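# Put a slip sheet and a module into each crate

## Task

In every crate, lay exactly one thin flat slip sheet flat on the crate floor and set exactly one small metal module on top of that sheet, keeping the module's current up side facing up; every crate must end up still standing level on the table.

## Robot and tools

Robot. Two arms stand at a table. left_arm ends in a two-finger gripper; right_arm ends in a suction cup. Calibrated bases in the scene frame: left_arm at (-0.059, +0.460, 0) m, right_arm at (-0.009, -0.330, 0) m, each turned only a fraction of a degree about z. Scene frame: origin at table-top height midway between the arms, +z up, +x out over the table, left_arm on the +y side. Image left and right do not match the arm names.

Frames. Each arm reports its end_effector_position (m) and end_effector_quat_wxyz in its own base frame. Motion offsets are along the axes of that arm's current Hand target. For the gripper, the reported point lies between the pads when shut; fingers point along its +z and close along its y; fingertips sit about 19 mm past the point when shut, 6 mm when fully open. For the cup, the point is the centre of the 41 mm rim, facing along its +z; the tool body widens to about 9 cm sideways from about 3 cm behind the rim.

execute_actions(actions, cameras). actions is a list of actions; each action is a list of 1 to 15 rows; each row is one list of 16 numbers in [-1, 1] covering both arms: left dx, dy, dz, rx, ry, rz, gripper position, force_limit, speed, then right dx, dy, dz, rx, ry, rz, suction. One row lasts 1/30 s; a shorter action repeats its final row until 15 steps (0.5 s) pass. The six pose numbers per arm are offsets, not poses: scale 1.0 = 0.6 m for dx, dy, dz and 180 degrees for the rotation vector rx, ry, rz. Every row in an action counts from the Hand target held when that action began, so rows do not add up within an action, but each new action starts fresh, so repeating an offset travels further. All zeros re-request the current Hand target. Gripper position is a setting, not an offset: +1 fully open (85 mm), about -0.8 pads touch, -1 closes until blocked. force_limit and speed are settings in [-1, 1] (both begin at +1); speed -1/0/+1 is roughly 20/85/150 mm/s of finger travel. suction above 0.01 switches on, otherwise off; it latches. To leave the gripper or suction unchanged, repeat the last values you sent; 0 there is a real command. A new force_limit or speed only applies after a position change of at least 0.01. cameras lists names to return (omit or null for all, [] for none).

move(target, speed, blend, stop_force, zero, blocking, cameras). target is one 16-number row as above, or a list of up to 15 such rows; every row is an offset from the Hand targets at the move's start, same scale. speed is m/s, 0.002 to 1 (default 0.25), turning capped at twice that in rad/s; one value or one per target. blend is a corner radius in m. stop_force is 12 to 80 N, one value for both arms; it ends an arm's path on pushback along its travel, but still leaves a press, is unreliable when the tool turns, and light or loose objects can shift unnoticed. Omit it when backing away from a contact. zero (default true) resets the force baseline first. blocking=false returns early and cannot combine with stop_force. A move lasts 0.5 to 10 s. The extra move: line reports done, off_target, moving, held or fault plus limits such as paced or held.

wait(seconds 0 to 10) lets time pass with commands held. stop brakes a running move. zoom_image(camera, region) enlarges [x0, y0, x1, y1] pixels (at most 504 x 504) of the latest cam_left_wrist or cam_right_wrist image (each 896x504). read_manual gives licence texts only. finished_scene(scene) ends scene 1 or 2 permanently; the goal must hold without the robot.

Reading results. Hand target is the last commanded pose after clipping; the arm may rest short of it, and the next command asks again. Each control step clips the command to 70 mm and 16 degrees from the measured pose. object_status: 0 moving, 1 blocked while opening, 2 blocked while closing (a grip), 3 reached requested spot or pads met. position_measured counts: 3 open, about 78 = 60 mm, 130 = 40 mm, 180 = 20 mm, 230 pads touching. suction_measured near 0 means no seal, 0.83 or more airtight; part_present flips to 1 at 0.50 and back to 0 below 0.45. A held part sits up to 16 mm nearer the tool as the cup compresses. Flange force is the estimated external force along the tool axes (noisy; no reading near singular poses). Joint velocities marked within noise means the arm is still. Action results also list some step positions. Watch for MOTOR HOT, over-temperature, torque or force fault lines; a fault freezes the arm 10 s, overheating 30 to 60 s.

Good practice and hazards. Grip with position -1 and confirm status 2. Seal the cup on a smooth flat face fully covered by the rim; edges, holes or seams leak. Set a part down until it rests, then switch suction off; the cup stays in contact until it has pulled 22 mm away. If the cup grabs the table, turn suction off. Stiff arms fault at 150 N external force or at joint torque limits (wrist joints only about 23 to 24 N m, held weight included), so approach slowly and never aim far past a contact; to release a press, command back beyond the current position. Avoid drops, releasing moving parts, swinging loads fast, squeezing a part that still sits on something, and any arm-on-arm contact. Nothing may fall or be left off the table. Loose objects may be nudged occasionally.

Each tool is called as a command line: name --argument value for each argument, lists and objects as JSON in quotes; but a table of rows of numbers goes row by row, as --pt "numbers of a row", without its own name.

## Session

execute_actions --actions '[]'

Scene clock: 0.00 s.
left_arm: end_effector_position=(+0.5108, -0.1186, +0.2709) position_measured=3 object_status=3 end_effector_quat_wxyz=(+0.407, +0.577, -0.542, +0.457) | right_arm: end_effector_position=(+0.3221, -0.4555, +0.2288) suction_measured=0.00 part_present=0 end_effector_quat_wxyz=(+0.677, +0.473, +0.474, +0.304)
Joint positions: left_arm=[0.47 0.32 -0.474 1.122 -1.643 0.684] | right_arm=[-1.184 0.294 -0.96 0.823 1.456 -1.437]
Joint velocities: within noise
Flange force (N): no reading
Hand target: left_arm +0.5108, -0.1186, +0.2709; +0.407, +0.577, -0.542, +0.457 | right_arm +0.3221, -0.4555, +0.2288; +0.677, +0.473, +0.474, +0.304

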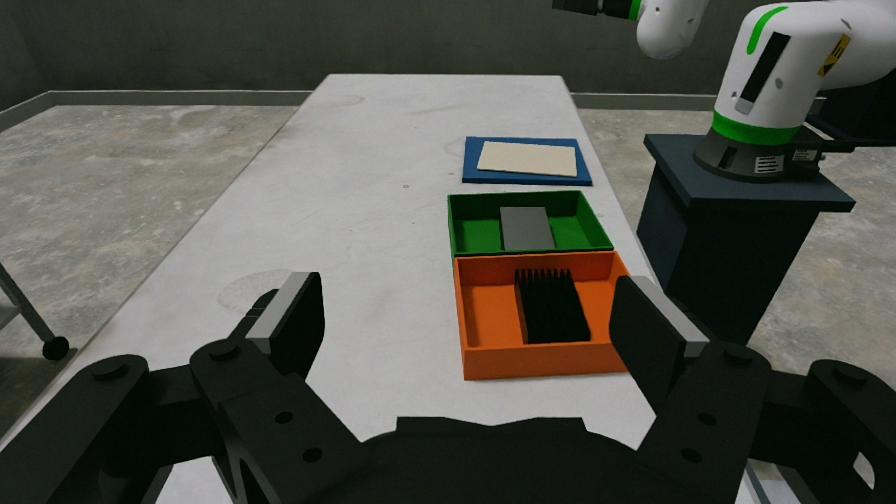

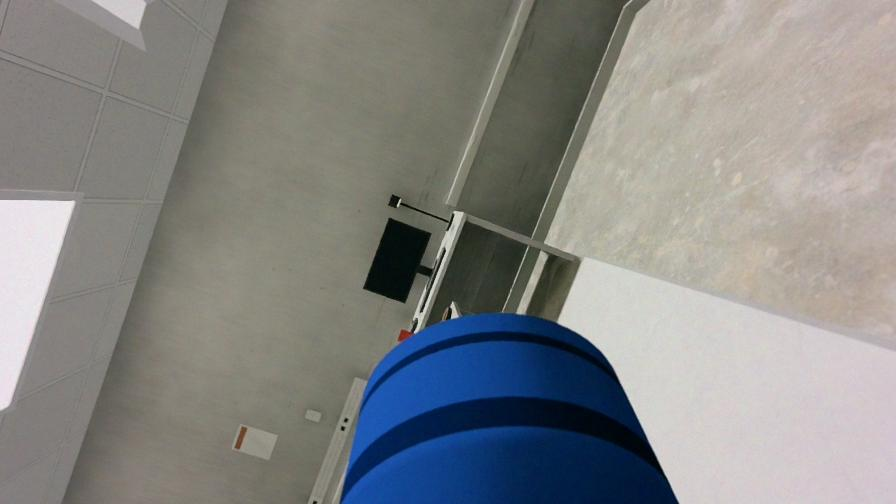

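zoom_image --camera "cam_left_wrist" --region '[400, 110, 700, 400]'

Scaled by 1.680.

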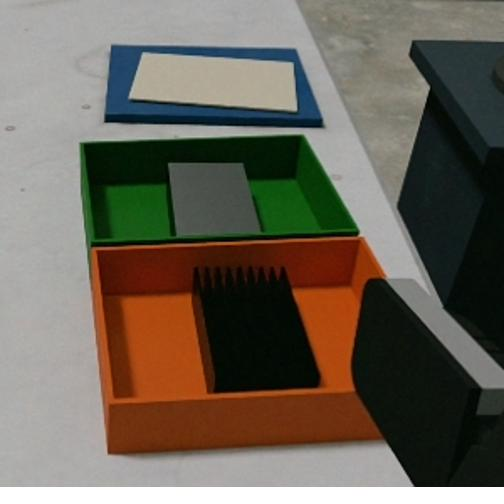

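move --target '[0.2168,0.1485,0.4255,-0.0243,-0.4185,0.0169,1,1,1,0,0,0,0,0,0,0]' --speed 0.4

Scene clock: 51.57 s.
left_arm: end_effector_position=(+0.4435, -0.4049, +0.3302) position_measured=3 object_status=3 end_effector_quat_wxyz=(+0.000, +0.707, -0.707, +0.000) | right_arm: end_effector_position=(+0.3221, -0.4555, +0.2288) suction_measured=0.00 part_present=0 end_effector_quat_wxyz=(+0.677, +0.473, +0.474, +0.304)
Joint positions: left_arm=[-0.522 0.412 0.604 -0.001 -1.763 2.093] | right_arm=[-1.184 0.294 -0.96 0.823 1.456 -1.437]
Joint velocities: within noise
Flange force (N): left_arm=[-2.8 4.2 1.5] | right_arm=[4.4 1.2 2.7]
Hand target: left_arm +0.4435, -0.4049, +0.3302; +0.000, +0.707, -0.707, +0.000 | right_arm +0.3221, -0.4555, +0.2288; +0.677, +0.473, +0.474, +0.304
Off the commanded pose: left_arm 0.000 m, 0 deg | right_arm 0.000 m, 0 deg.
move: done

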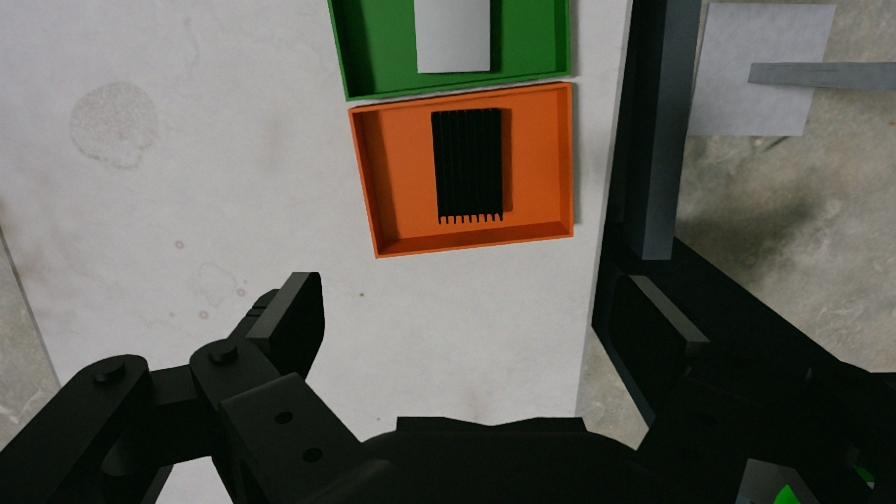

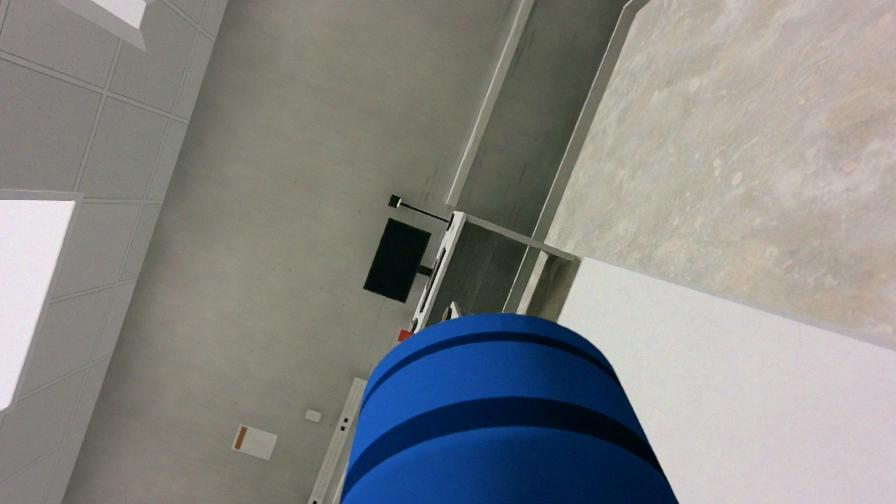

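zoom_image --camera "cam_left_wrist" --region '[320, 0, 620, 280]'

Scaled by 1.680.

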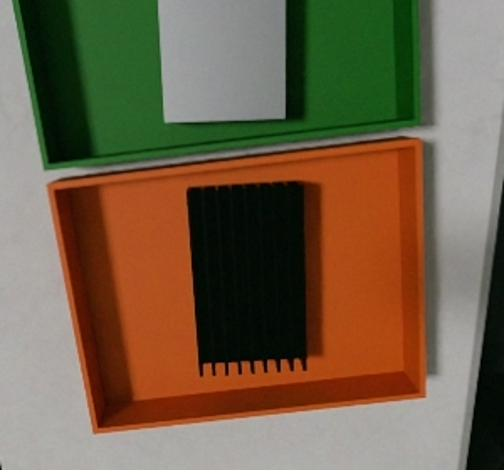

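move --pt "0 0 0 0 0 0 1 1 1 0.0432 -0.0682 0.1875 0.1261 0.0523 -0.1402 0" --pt "0 0 0 0 0 0 1 1 1 0.1670 -0.0203 0.2625 0.2212 0.1384 -0.2356 0" --pt "0 0 0 0 0 0 1 1 1 0.3873 0.1245 0.1787 0.2688 0.2962 -0.3005 0" --pt "0 0 0 0 0 0 1 1 1 0.6055 0.3575 0.0132 0.2367 0.5271 -0.3682 0" --speed 0.3 --blend 0.03

Scene clock: 145.23 s.
left_arm: end_effector_position=(+0.4435, -0.4049, +0.3302) position_measured=3 object_status=3 end_effector_quat_wxyz=(+0.000, +0.707, -0.707, +0.000) | right_arm: end_effector_position=(+0.4702, -0.0668, +0.2998) suction_measured=0.00 part_present=0 end_effector_quat_wxyz=(+0.000, +0.001, +1.000, +0.000)
Joint positions: left_arm=[-0.522 0.412 0.604 -0.001 -1.763 2.093] | right_arm=[0.136 0.065 0.067 0 -1.572 -0.137]
Joint velocities: within noise
Flange force (N): left_arm=[-2.9 4.3 1.6] | right_arm=[1.0 0.9 0.4]
Hand target: left_arm +0.4435, -0.4049, +0.3302; +0.000, +0.707, -0.707, +0.000 | right_arm +0.4703, -0.0668, +0.2998; +0.000, +0.000, +1.000, +0.000
Off the commanded pose: left_arm 0.000 m, 0 deg | right_arm 0.000 m, 0 deg.
move: done

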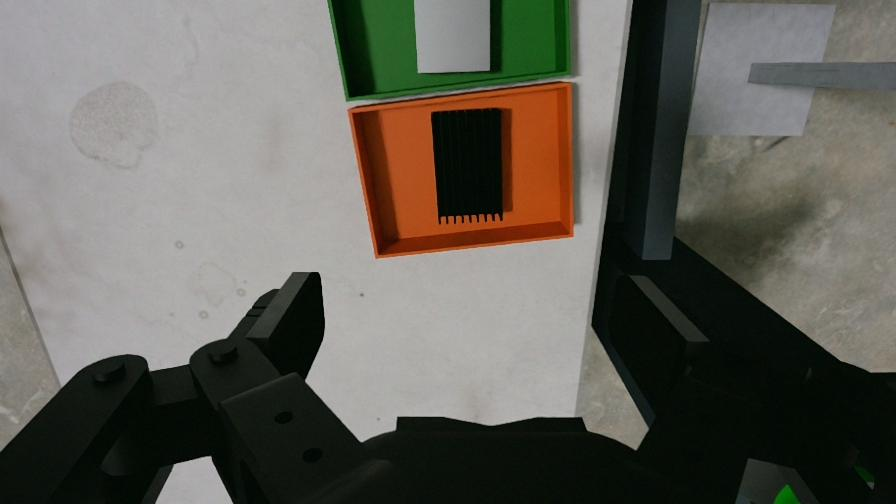

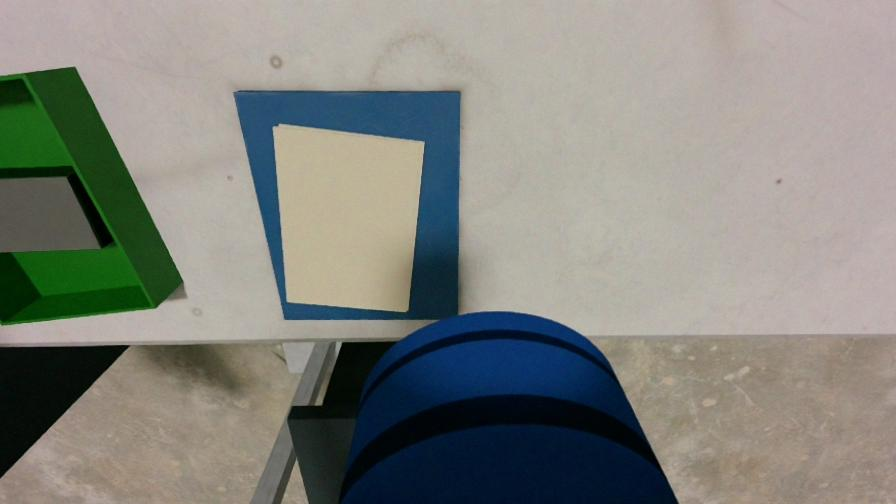

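zoom_image --camera "cam_right_wrist" --region '[200, 60, 500, 340]'

zoom_image --camera "cam_right_wrist" --region '[0, 50, 220, 340]'

Scaled by 1.680.

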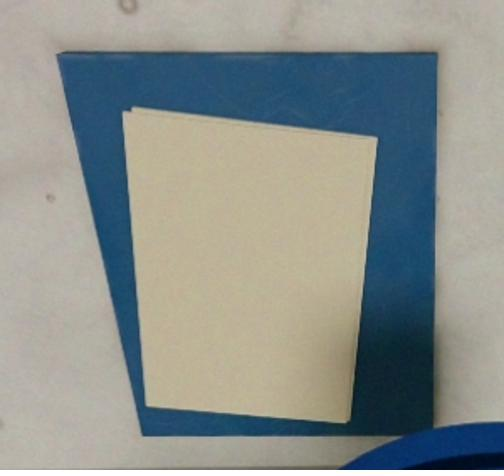

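Scaled by 1.738.

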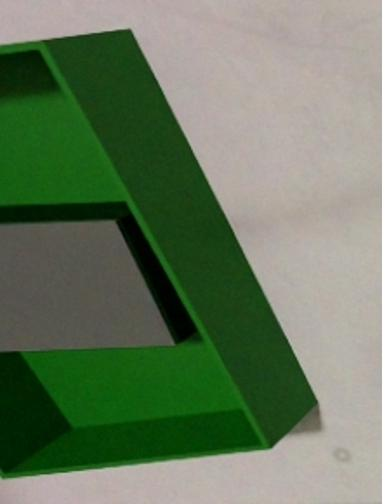

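move --target '[-0.0117,0.0190,0.2170,0,0,-0.0167,1,1,1,0,0,0,0,0,0,0]' --speed 0.25 --cameras '["cam_left_wrist"]'

zoom_image --camera "cam_left_wrist" --region '[280, 20, 680, 380]'

Scene clock: 198.77 s.
left_arm: end_effector_position=(+0.4321, -0.3978, +0.2000) position_measured=3 object_status=3 end_effector_quat_wxyz=(+0.000, +0.725, -0.688, +0.000) | right_arm: end_effector_position=(+0.4703, -0.0668, +0.2998) suction_measured=0.00 part_present=0 end_effector_quat_wxyz=(+0.000, +0.000, +1.000, +0.000)
Joint positions: left_arm=[-0.521 0.365 0.236 0 -1.442 2.145] | right_arm=[0.136 0.065 0.067 0 -1.572 -0.137]
Joint velocities: within noise
Flange force (N): left_arm=[-1.7 3.0 -0.5] | right_arm=[0.3 1.1 -0.2]
Hand target: left_arm +0.4321, -0.3978, +0.2000; +0.000, +0.725, -0.688, +0.000 | right_arm +0.4703, -0.0668, +0.2998; +0.000, +0.000, +1.000, +0.000
Off the commanded pose: left_arm 0.000 m, 0 deg | right_arm 0.000 m, 0 deg.
move: done
Images, in order (width x height): cam_left_wrist 896x504.

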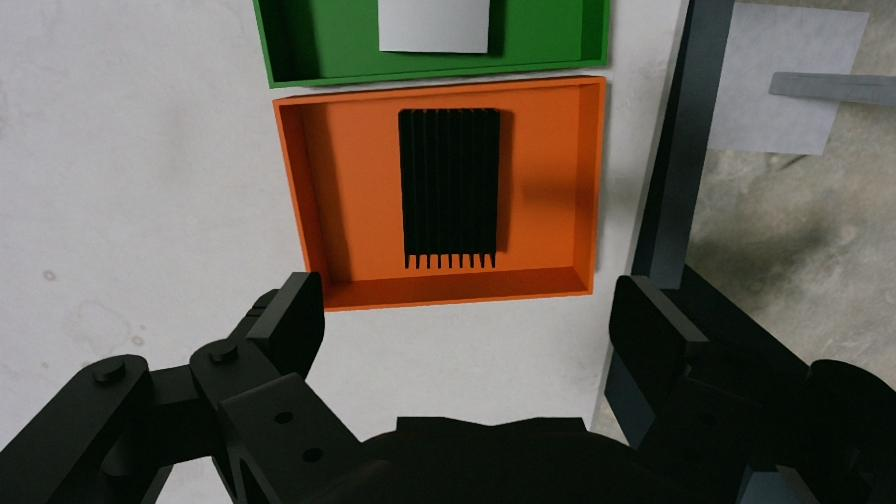

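Scaled by 1.260.

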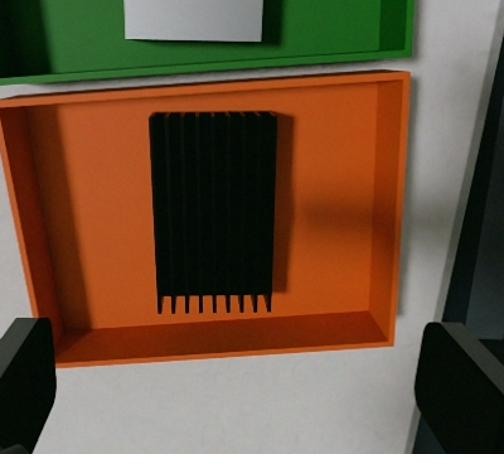

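move --target '[0,-0.0067,0.225,0,0,-0.0033,1,1,1,0,0,0,0,0,0,0]' --speed 0.25 --cameras '["cam_left_wrist"]'

Scene clock: 217.63 s.
left_arm: end_effector_position=(+0.4361, -0.3975, +0.0649) position_measured=3 object_status=3 end_effector_quat_wxyz=(+0.000, +0.729, -0.684, +0.000) | right_arm: end_effector_position=(+0.4703, -0.0668, +0.2998) suction_measured=0.00 part_present=0 end_effector_quat_wxyz=(+0.000, +0.000, +1.000, +0.000)
Joint positions: left_arm=[-0.517 0.462 0.044 -0.001 -1.153 2.151] | right_arm=[0.136 0.065 0.067 0 -1.572 -0.137]
Joint velocities: within noise
Flange force (N): left_arm=[-1.9 3.5 -1.7] | right_arm=[0.7 2.0 0.0]
Hand target: left_arm +0.4361, -0.3975, +0.0650; +0.000, +0.729, -0.685, +0.000 | right_arm +0.4703, -0.0668, +0.2998; +0.000, +0.000, +1.000, +0.000
Off the commanded pose: left_arm 0.000 m, 0 deg | right_arm 0.000 m, 0 deg.
move: done
Images, in order (width x height): cam_left_wrist 896x504.

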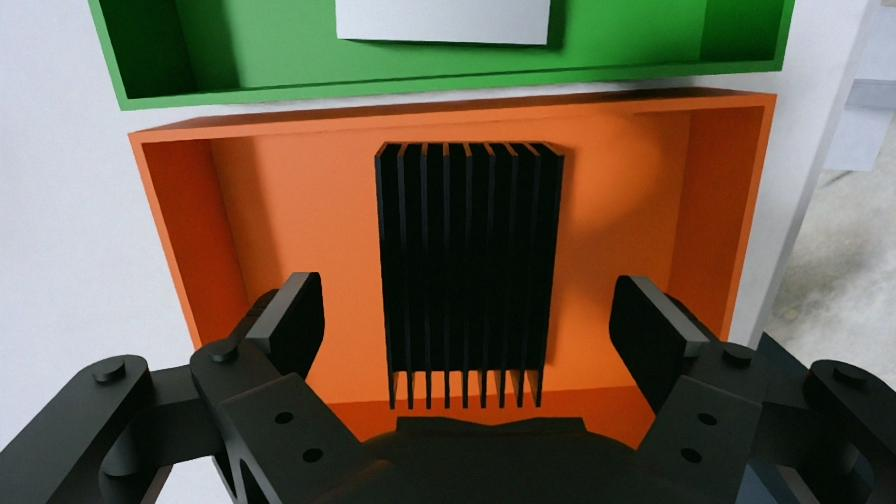

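move --target '[0,0,0.0583,0,0,0,1,1,1,0,0,0,0,0,0,0]' --speed 0.06 --stop_force 20 --cameras '["cam_left_wrist"]'

Scene clock: 233.43 s.
left_arm: end_effector_position=(+0.4361, -0.3975, +0.0300) position_measured=3 object_status=3 end_effector_quat_wxyz=(+0.000, +0.729, -0.685, +0.000) | right_arm: end_effector_position=(+0.4703, -0.0668, +0.2998) suction_measured=0.00 part_present=0 end_effector_quat_wxyz=(+0.000, +0.000, +1.000, +0.000)
Joint positions: left_arm=[-0.517 0.5 0.009 -0.001 -1.081 2.151] | right_arm=[0.136 0.065 0.067 0 -1.572 -0.137]
Joint velocities: within noise
Flange force (N): left_arm=[-1.1 3.1 -2.1] | right_arm=[0.7 1.7 -0.2]
Hand target: left_arm +0.4361, -0.3975, +0.0300; +0.000, +0.729, -0.685, +0.000 | right_arm +0.4703, -0.0668, +0.2998; +0.000, +0.000, +1.000, +0.000
Off the commanded pose: left_arm 0.000 m, 0 deg | right_arm 0.000 m, 0 deg.
move: done
Images, in order (width x height): cam_left_wrist 896x504.

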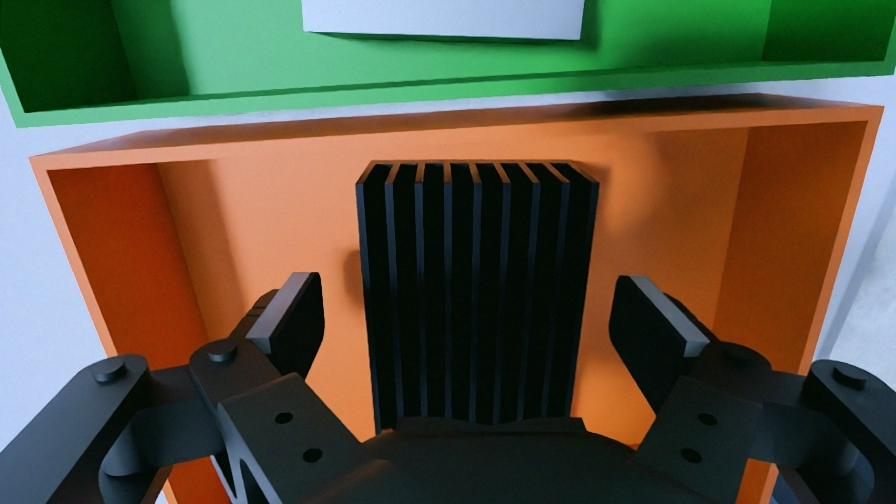

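move --target '[0,0,0,0,0,0,-1,-0.6,-1,0,0,0,0,0,0,0]' --cameras '["cam_left_wrist"]'

Scene clock: 238.73 s.
left_arm: end_effector_position=(+0.4361, -0.3975, +0.0300) position_measured=78 object_status=0 end_effector_quat_wxyz=(+0.000, +0.729, -0.685, +0.000) | right_arm: end_effector_position=(+0.4703, -0.0668, +0.2998) suction_measured=0.00 part_present=0 end_effector_quat_wxyz=(+0.000, +0.000, +1.000, +0.000)
Joint positions: left_arm=[-0.517 0.5 0.009 -0.001 -1.081 2.151] | right_arm=[0.136 0.065 0.067 0 -1.572 -0.137]
Joint velocities: within noise
Flange force (N): left_arm=[-3.7 3.7 -15.8] | right_arm=[-0.4 1.0 -0.2]
Hand target: left_arm +0.4361, -0.3975, +0.0300; +0.000, +0.729, -0.685, +0.000 | right_arm +0.4703, -0.0668, +0.2998; +0.000, +0.000, +1.000, +0.000
Off the commanded pose: left_arm 0.000 m, 0 deg | right_arm 0.000 m, 0 deg.
move: done
Images, in order (width x height): cam_left_wrist 896x504.

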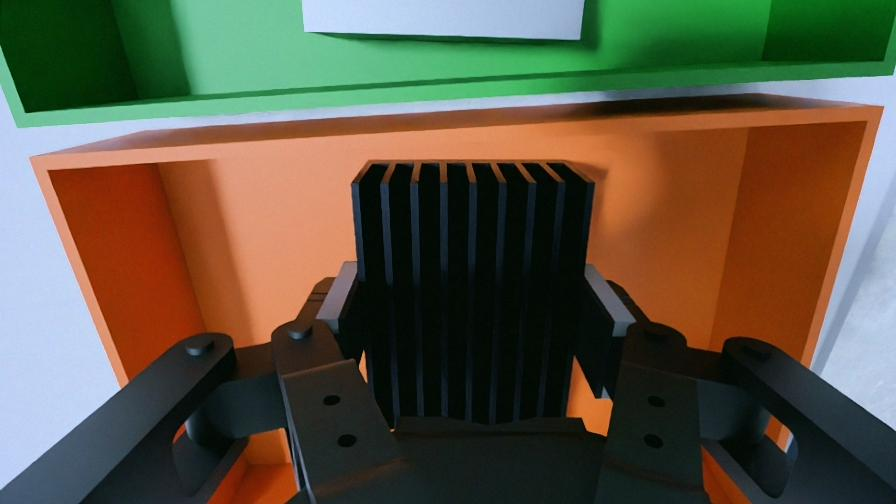

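execute_actions --actions '[]' --cameras '[]'

Scene clock: 240.90 s.
left_arm: end_effector_position=(+0.4361, -0.3975, +0.0300) position_measured=78 object_status=2 end_effector_quat_wxyz=(+0.000, +0.729, -0.685, +0.000) | right_arm: end_effector_position=(+0.4703, -0.0668, +0.2998) suction_measured=0.00 part_present=0 end_effector_quat_wxyz=(+0.000, +0.000, +1.000, +0.000)
Joint positions: left_arm=[-0.517 0.5 0.009 -0.001 -1.081 2.151] | right_arm=[0.136 0.065 0.067 0 -1.572 -0.137]
Joint velocities: within noise
Flange force (N): left_arm=[-3.3 3.6 -16.0] | right_arm=[0.9 1.5 -0.3]
Hand target: left_arm +0.4361, -0.3975, +0.0300; +0.000, +0.729, -0.685, +0.000 | right_arm +0.4703, -0.0668, +0.2998; +0.000, +0.000, +1.000, +0.000
Off the commanded pose: left_arm 0.000 m, 0 deg | right_arm 0.000 m, 0 deg.
No camera images: "cameras" was empty.

move --pt "0 0 -0.0167 0 0 0 -1 -0.6 -1 0 0 0 0 0 0 0" --pt "0 0 -0.2833 0 0 0 -1 -0.6 -1 0.0838 0.1585 0.1663 0 0 0.0361 0" --pt "-0.45 0 -0.2833 0 0 0 -1 -0.6 -1 0.0838 0.1585 0.1663 0 0 0.0361 0" --speed '[0.04,0.2,0.25]' --blend '[0,0.04,0]'

zoom_image --camera "cam_right_wrist" --region '[200, 0, 704, 400]'

Scene clock: 253.87 s.
left_arm: end_effector_position=(+0.4192, -0.1282, +0.2001) position_measured=78 object_status=2 end_effector_quat_wxyz=(+0.000, +0.729, -0.685, +0.000) | right_arm: end_effector_position=(+0.4201, +0.0283, +0.1999) suction_measured=0.00 part_present=0 end_effector_quat_wxyz=(+0.000, +0.057, +0.998, +0.000)
Joint positions: left_arm=[0.004 -0.008 -0.201 -0.001 -1.378 1.63] | right_arm=[0.381 -0.044 -0.278 0 -1.337 -0.496]
Joint velocities: within noise
Flange force (N): left_arm=[1.1 1.4 2.0] | right_arm=[1.2 1.1 -0.6]
Hand target: left_arm +0.4192, -0.1282, +0.2001; +0.000, +0.729, -0.685, +0.000 | right_arm +0.4201, +0.0283, +0.1999; +0.000, +0.057, +0.998, +0.000
Off the commanded pose: left_arm 0.000 m, 0 deg | right_arm 0.000 m, 0 deg.
move: done

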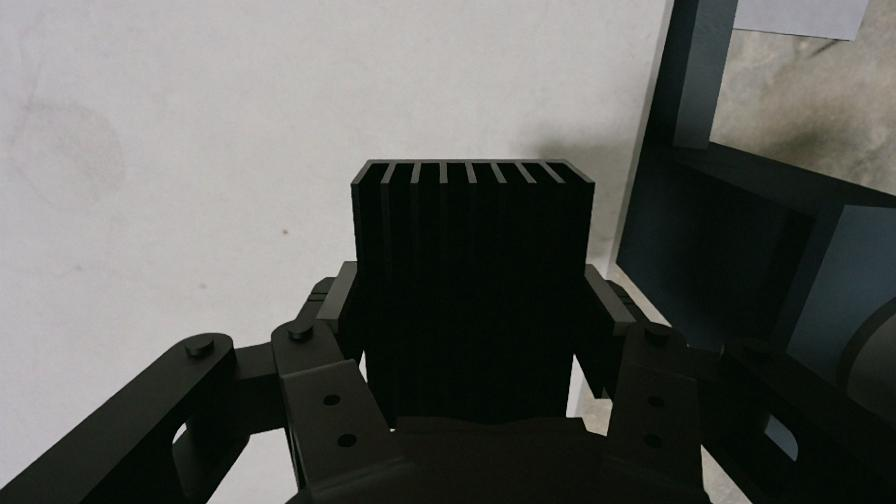

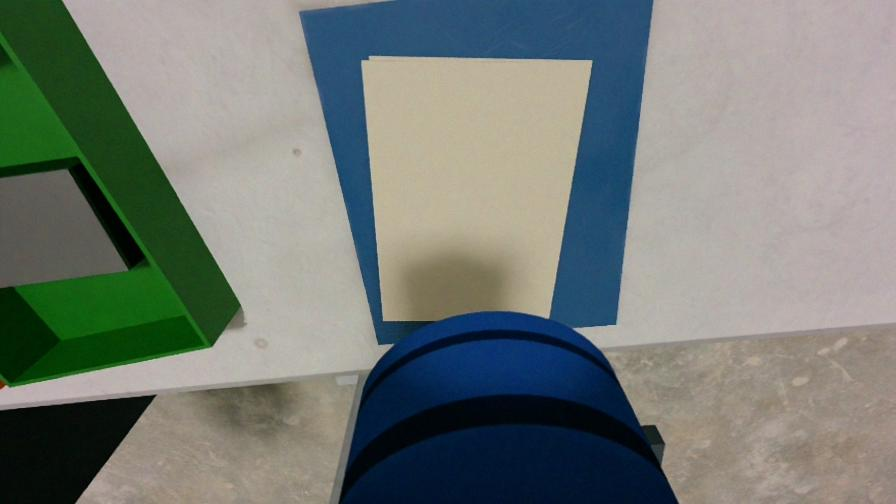

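Scaled by 1.000.

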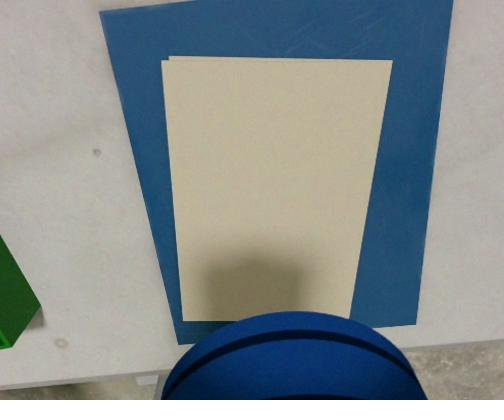

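zoom_image --camera "cam_right_wrist" --region '[340, 30, 480, 110]'

zoom_image --camera "cam_right_wrist" --region '[520, 0, 660, 80]'

zoom_image --camera "cam_right_wrist" --region '[340, 270, 480, 350]'

zoom_image --camera "cam_right_wrist" --region '[500, 270, 640, 350]'

Scaled by 3.600.

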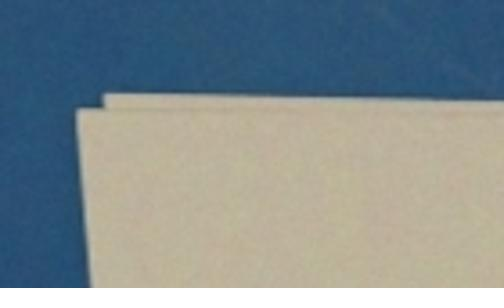

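Scaled by 3.600.

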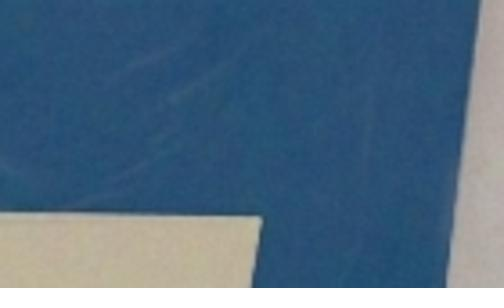

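Scaled by 3.600.

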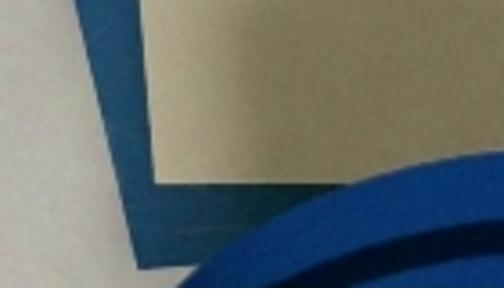

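Scaled by 3.600.

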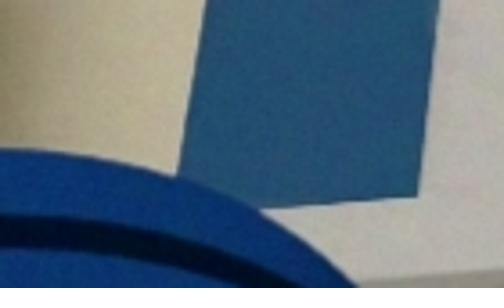

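move --target '[0,0,0,0,0,0,-1,-0.6,-1,0.0588,0.6278,-0.0752,0,0,-0.0711,0]' --speed 0.35

zoom_image --camera "cam_right_wrist" --region '[250, 0, 700, 360]'

Scene clock: 328.37 s.
left_arm: end_effector_position=(+0.4192, -0.1282, +0.2001) position_measured=78 object_status=2 end_effector_quat_wxyz=(+0.000, +0.729, -0.685, +0.000) | right_arm: end_effector_position=(+0.4280, +0.4066, +0.2449) suction_measured=0.00 part_present=0 end_effector_quat_wxyz=(+0.000, -0.054, +0.999, +0.000)
Joint positions: left_arm=[0.004 -0.008 -0.201 -0.001 -1.378 1.63] | right_arm=[0.982 0.366 0.301 0 -1.506 -0.873]
Joint velocities: within noise
Flange force (N): left_arm=[1.0 1.6 2.0] | right_arm=[0.2 1.1 0.0]
Hand target: left_arm +0.4192, -0.1282, +0.2001; +0.000, +0.729, -0.685, +0.000 | right_arm +0.4280, +0.4066, +0.2449; +0.000, -0.054, +0.999, +0.000
Off the commanded pose: left_arm 0.000 m, 0 deg | right_arm 0.000 m, 0 deg.
move: done

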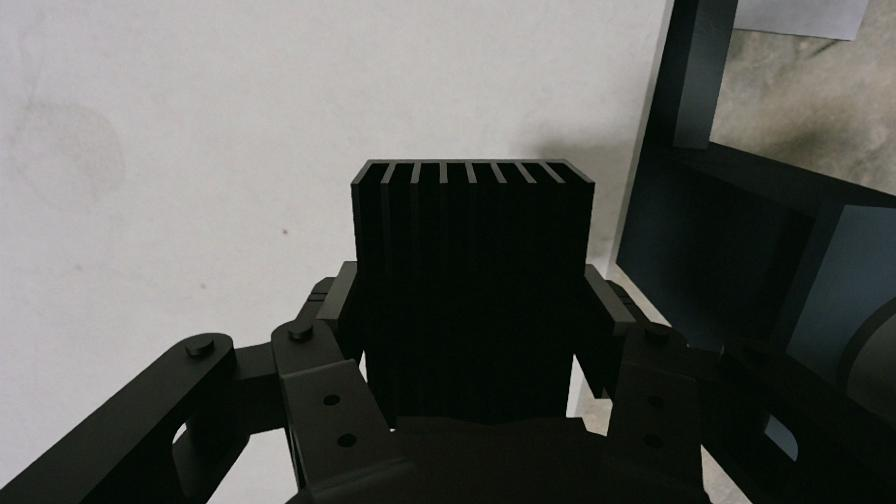

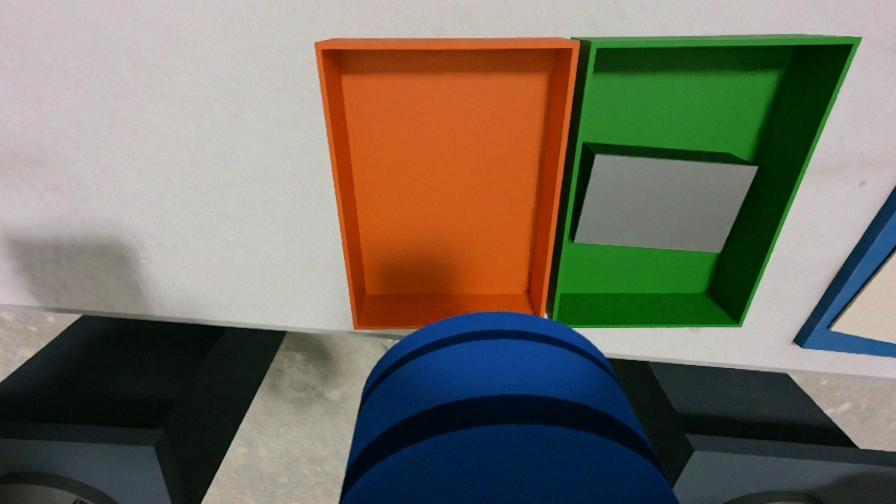

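Scaled by 1.120.

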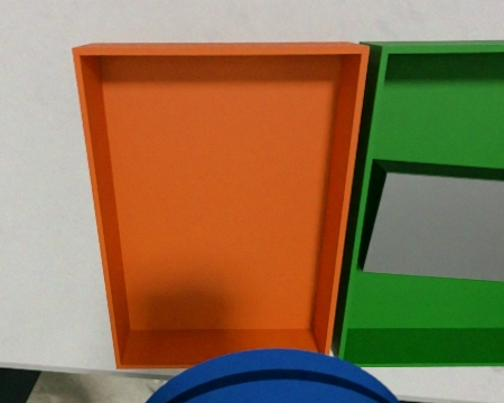

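zoom_image --camera "cam_right_wrist" --region '[300, 20, 440, 100]'

zoom_image --camera "cam_right_wrist" --region '[500, 20, 640, 100]'

zoom_image --camera "cam_right_wrist" --region '[320, 270, 460, 350]'

zoom_image --camera "cam_right_wrist" --region '[480, 270, 620, 350]'

Scaled by 3.600.

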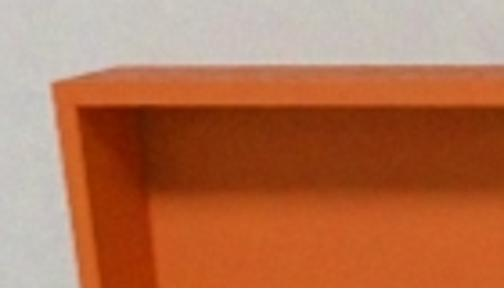

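Scaled by 3.600.

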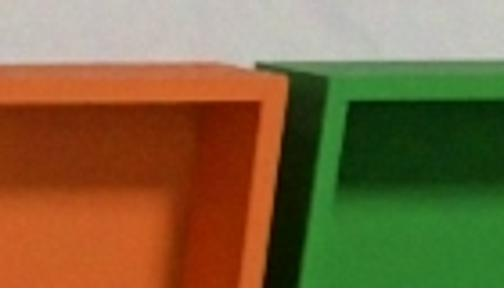

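Scaled by 3.600.

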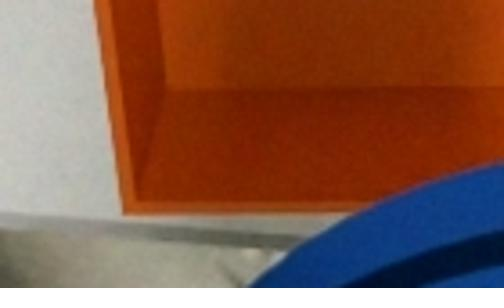

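Scaled by 3.600.

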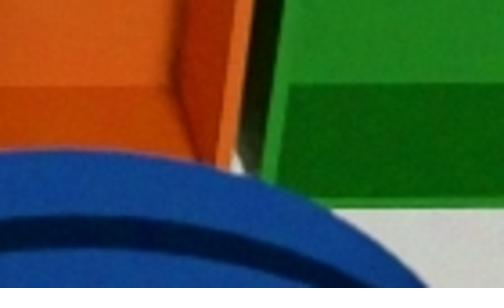

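move --pt "0 0 0 0 0 0 -1 -0.6 -1 0.1682 -0.6162 0.2 0 0 0.0711 0" --pt "0 0 0 0 0 0 -1 -0.6 -1 0.1682 -0.6162 0.3582 0 0 0.0711 0" --speed '[0.35,0.15]' --blend '[0.03,0]'

Scene clock: 377.20 s.
left_arm: end_effector_position=(+0.4192, -0.1282, +0.2001) position_measured=78 object_status=2 end_effector_quat_wxyz=(+0.000, +0.729, -0.685, +0.000) | right_arm: end_effector_position=(+0.3678, +0.0281, +0.0301) suction_measured=0.00 part_present=0 end_effector_quat_wxyz=(+0.000, +0.057, +0.998, +0.000)
Joint positions: left_arm=[0.004 -0.008 -0.201 -0.001 -1.378 1.63] | right_arm=[0.436 0.025 -0.653 0 -0.893 -0.551]
Joint velocities: within noise
Flange force (N): left_arm=[0.7 2.0 2.3] | right_arm=[1.4 2.1 -0.5]
Hand target: left_arm +0.4192, -0.1282, +0.2001; +0.000, +0.729, -0.685, +0.000 | right_arm +0.3679, +0.0280, +0.0301; +0.000, +0.057, +0.998, +0.000
Off the commanded pose: left_arm 0.000 m, 0 deg | right_arm 0.000 m, 0 deg.
move: done

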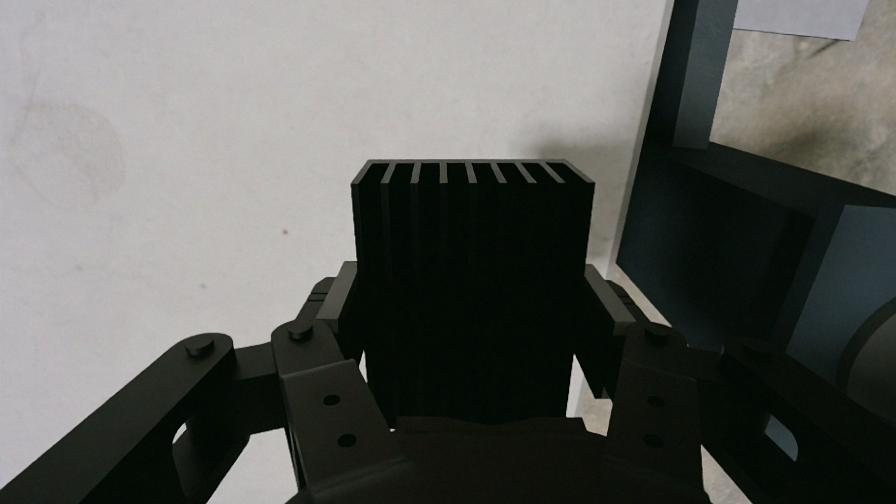

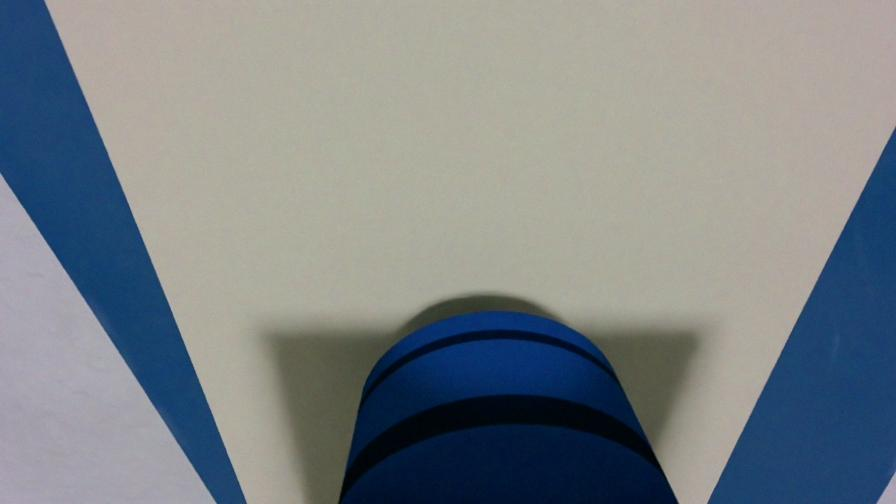

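move --target '[0,0,0,0,0,0,-1,-0.6,-1,0,0,0.05,0,0,0,1]' --speed 0.03 --stop_force 15 --cameras '["cam_right_wrist"]'

Scene clock: 382.83 s.
left_arm: end_effector_position=(+0.4192, -0.1282, +0.2001) position_measured=78 object_status=2 end_effector_quat_wxyz=(+0.000, +0.729, -0.685, +0.000) | right_arm: end_effector_position=(+0.3679, +0.0280, +0.0001) suction_measured=0.95 part_present=1 end_effector_quat_wxyz=(+0.000, +0.057, +0.998, +0.000)
Joint positions: left_arm=[0.004 -0.008 -0.201 -0.001 -1.378 1.63] | right_arm=[0.436 0.087 -0.68 0 -0.804 -0.551]
Joint velocities: within noise
Flange force (N): left_arm=[0.7 1.7 2.2] | right_arm=[1.5 1.4 0.2]
Hand target: left_arm +0.4192, -0.1282, +0.2001; +0.000, +0.729, -0.685, +0.000 | right_arm +0.3679, +0.0280, +0.0001; +0.000, +0.057, +0.998, +0.000
Off the commanded pose: left_arm 0.000 m, 0 deg | right_arm 0.000 m, 0 deg.
move: done
Images, in order (width x height): cam_right_wrist 896x504.

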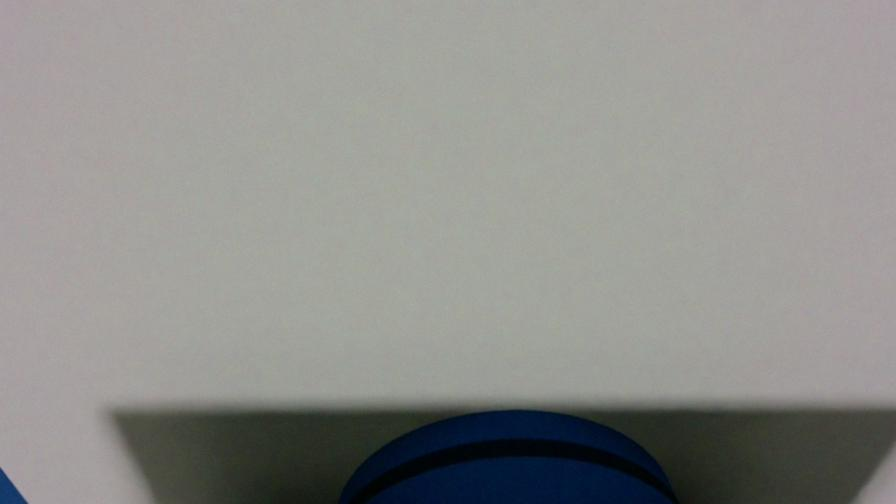

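move --pt "0 0 0 0 0 0 -1 -0.6 -1 0 0 -0.025 0 0 0 1" --pt "0 0 0 0 0 0 -1 -0.6 -1 0 0 -0.2 0 0 0 1" --pt "0 0 0 0 0 0 -1 -0.6 -1 0.0592 0.6322 -0.2 0 0 -0.0741 1" --pt "0 0 0 0 0 0 -1 -0.6 -1 0.0592 0.6322 -0.1 0 0 -0.0741 1" --speed '[0.05,0.15,0.25,0.1]' --blend '[0,0.03,0.02,0]'

Scene clock: 417.57 s.
left_arm: end_effector_position=(+0.4192, -0.1282, +0.2001) position_measured=78 object_status=2 end_effector_quat_wxyz=(+0.000, +0.729, -0.685, +0.000) | right_arm: end_effector_position=(+0.3759, +0.4089, +0.0600) suction_measured=0.95 part_present=1 end_effector_quat_wxyz=(+0.000, -0.059, +0.998, +0.000)
Joint positions: left_arm=[0.004 -0.008 -0.201 -0.001 -1.378 1.63] | right_arm=[1.064 0.408 -0.092 0 -1.071 -0.945]
Joint velocities: within noise
Flange force (N): left_arm=[0.8 1.5 2.1] | right_arm=[0.5 0.7 1.0]
Hand target: left_arm +0.4192, -0.1282, +0.2001; +0.000, +0.729, -0.685, +0.000 | right_arm +0.3759, +0.4089, +0.0600; +0.000, -0.059, +0.998, +0.000
Off the commanded pose: left_arm 0.000 m, 0 deg | right_arm 0.000 m, 0 deg.
move: done

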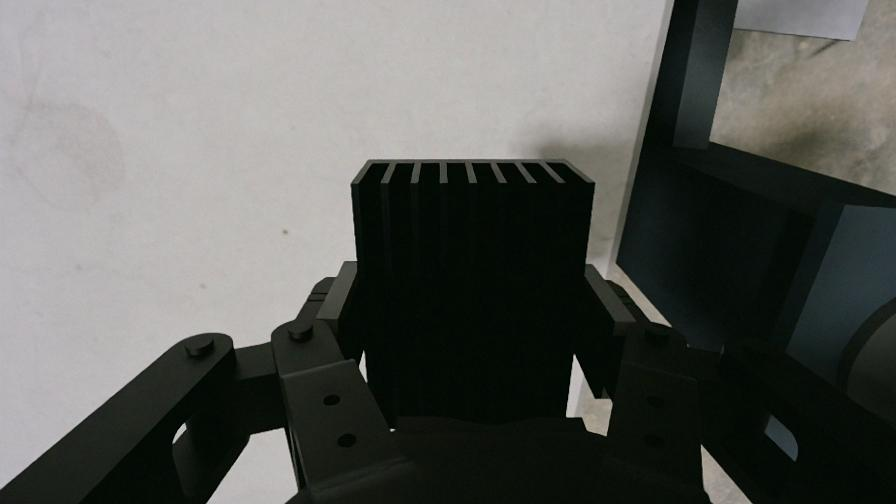

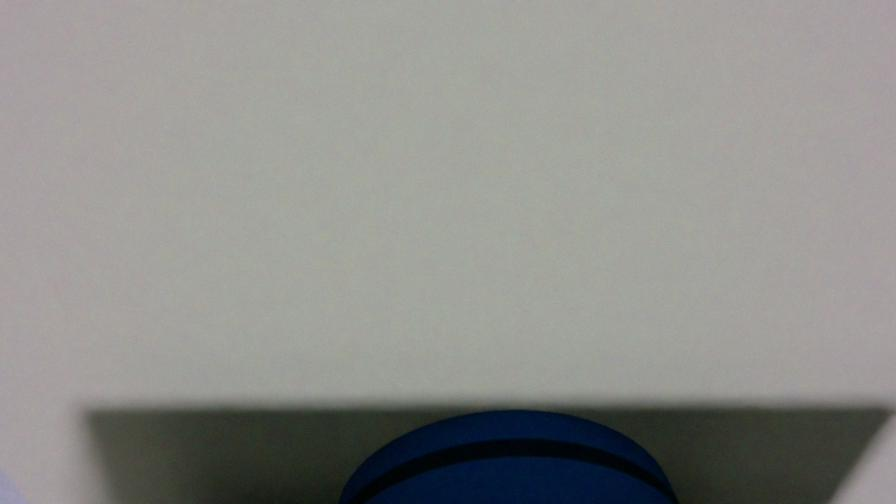

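move --target '[0,0,0,0,0,0,-1,-0.6,-1,0,0,0.1217,0,0,0,1]' --speed 0.03 --stop_force 12 --cameras '["cam_right_wrist"]'

Scene clock: 426.10 s.
left_arm: end_effector_position=(+0.4192, -0.1282, +0.2001) position_measured=78 object_status=2 end_effector_quat_wxyz=(+0.000, +0.729, -0.685, +0.000) | right_arm: end_effector_position=(+0.3760, +0.4090, -0.0107) suction_measured=0.95 part_present=1 end_effector_quat_wxyz=(+0.000, -0.059, +0.998, +0.000)
Joint positions: left_arm=[0.004 -0.008 -0.201 -0.001 -1.378 1.63] | right_arm=[1.064 0.503 -0.146 0 -0.922 -0.945]
Joint velocities: within noise
Flange force (N): left_arm=[0.7 1.6 2.2] | right_arm=[17.6 -5.3 -53.7]
Hand target: left_arm +0.4192, -0.1282, +0.2001; +0.000, +0.729, -0.685, +0.000 | right_arm +0.3760, +0.4090, -0.0107; +0.000, -0.059, +0.998, +0.000 (not the last commanded pose)
Off the commanded pose: left_arm 0.000 m, 0 deg | right_arm 0.002 m, 0 deg.
move: contact (right_arm)
Images, in order (width x height): cam_right_wrist 896x504.

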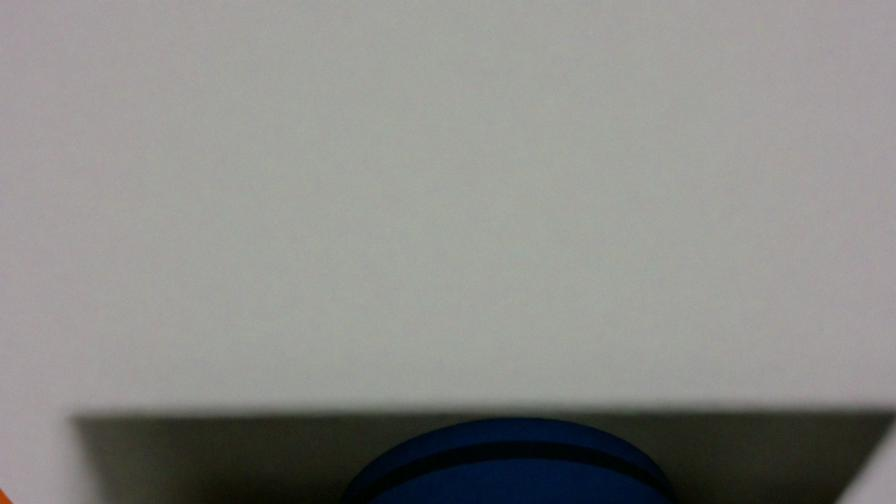

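move --target '[0,0,0,0,0,0,-1,-0.6,-1,0,0,-0.005,0,0,0,1]' --speed 0.05 --cameras '["cam_right_wrist"]'

Scene clock: 429.63 s.
left_arm: end_effector_position=(+0.4192, -0.1282, +0.2001) position_measured=78 object_status=2 end_effector_quat_wxyz=(+0.000, +0.729, -0.685, +0.000) | right_arm: end_effector_position=(+0.3760, +0.4090, -0.0077) suction_measured=0.95 part_present=1 end_effector_quat_wxyz=(+0.000, -0.059, +0.998, +0.000)
Joint positions: left_arm=[0.004 -0.008 -0.201 -0.001 -1.378 1.63] | right_arm=[1.064 0.498 -0.145 0 -0.928 -0.945]
Joint velocities: within noise
Flange force (N): left_arm=[1.0 1.6 2.0] | right_arm=[0.6 0.6 0.5]
Hand target: left_arm +0.4192, -0.1282, +0.2001; +0.000, +0.729, -0.685, +0.000 | right_arm +0.3760, +0.4090, -0.0077; +0.000, -0.059, +0.998, +0.000
Off the commanded pose: left_arm 0.000 m, 0 deg | right_arm 0.000 m, 0 deg.
move: done
Images, in order (width x height): cam_right_wrist 896x504.

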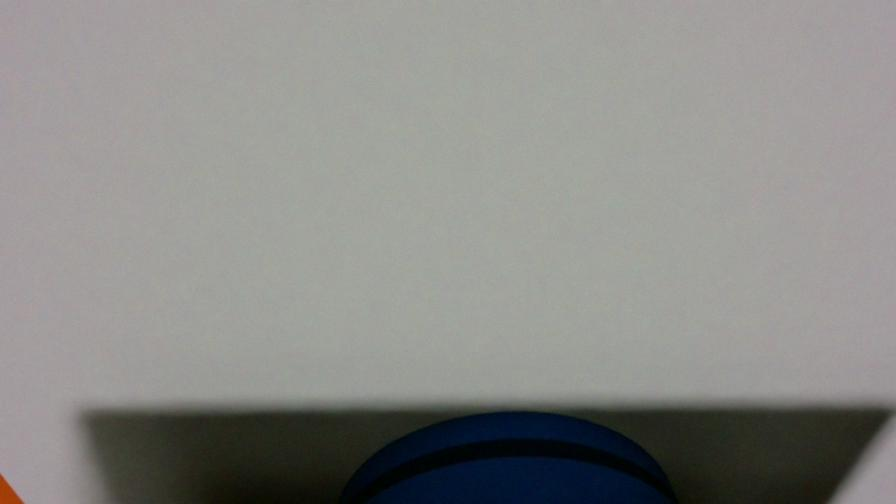

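move --target '[0,0,0,0,0,0,-1,-0.6,-1,0,0,0,0,0,0,0]' --cameras '["cam_right_wrist"]'

Scene clock: 433.00 s.
left_arm: end_effector_position=(+0.4192, -0.1282, +0.2001) position_measured=78 object_status=2 end_effector_quat_wxyz=(+0.000, +0.729, -0.685, +0.000) | right_arm: end_effector_position=(+0.3760, +0.4091, -0.0076) suction_measured=0.00 part_present=0 end_effector_quat_wxyz=(+0.000, -0.059, +0.998, +0.000)
Joint positions: left_arm=[0.004 -0.008 -0.201 -0.001 -1.378 1.63] | right_arm=[1.064 0.498 -0.145 0 -0.928 -0.945]
Joint velocities: within noise
Flange force (N): left_arm=[0.5 1.4 2.0] | right_arm=[2.1 0.5 -14.1]
Hand target: left_arm +0.4192, -0.1282, +0.2001; +0.000, +0.729, -0.685, +0.000 | right_arm +0.3760, +0.4090, -0.0077; +0.000, -0.059, +0.998, +0.000
Off the commanded pose: left_arm 0.000 m, 0 deg | right_arm 0.000 m, 0 deg.
move: done
Images, in order (width x height): cam_right_wrist 896x504.

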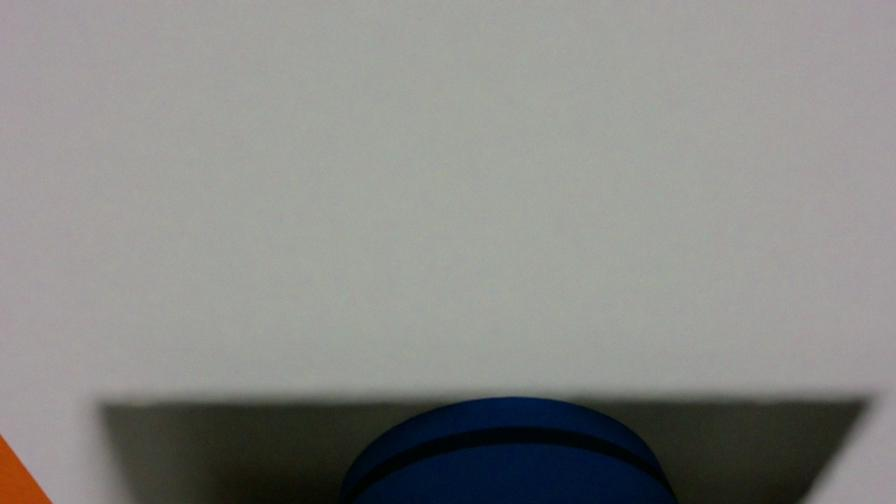

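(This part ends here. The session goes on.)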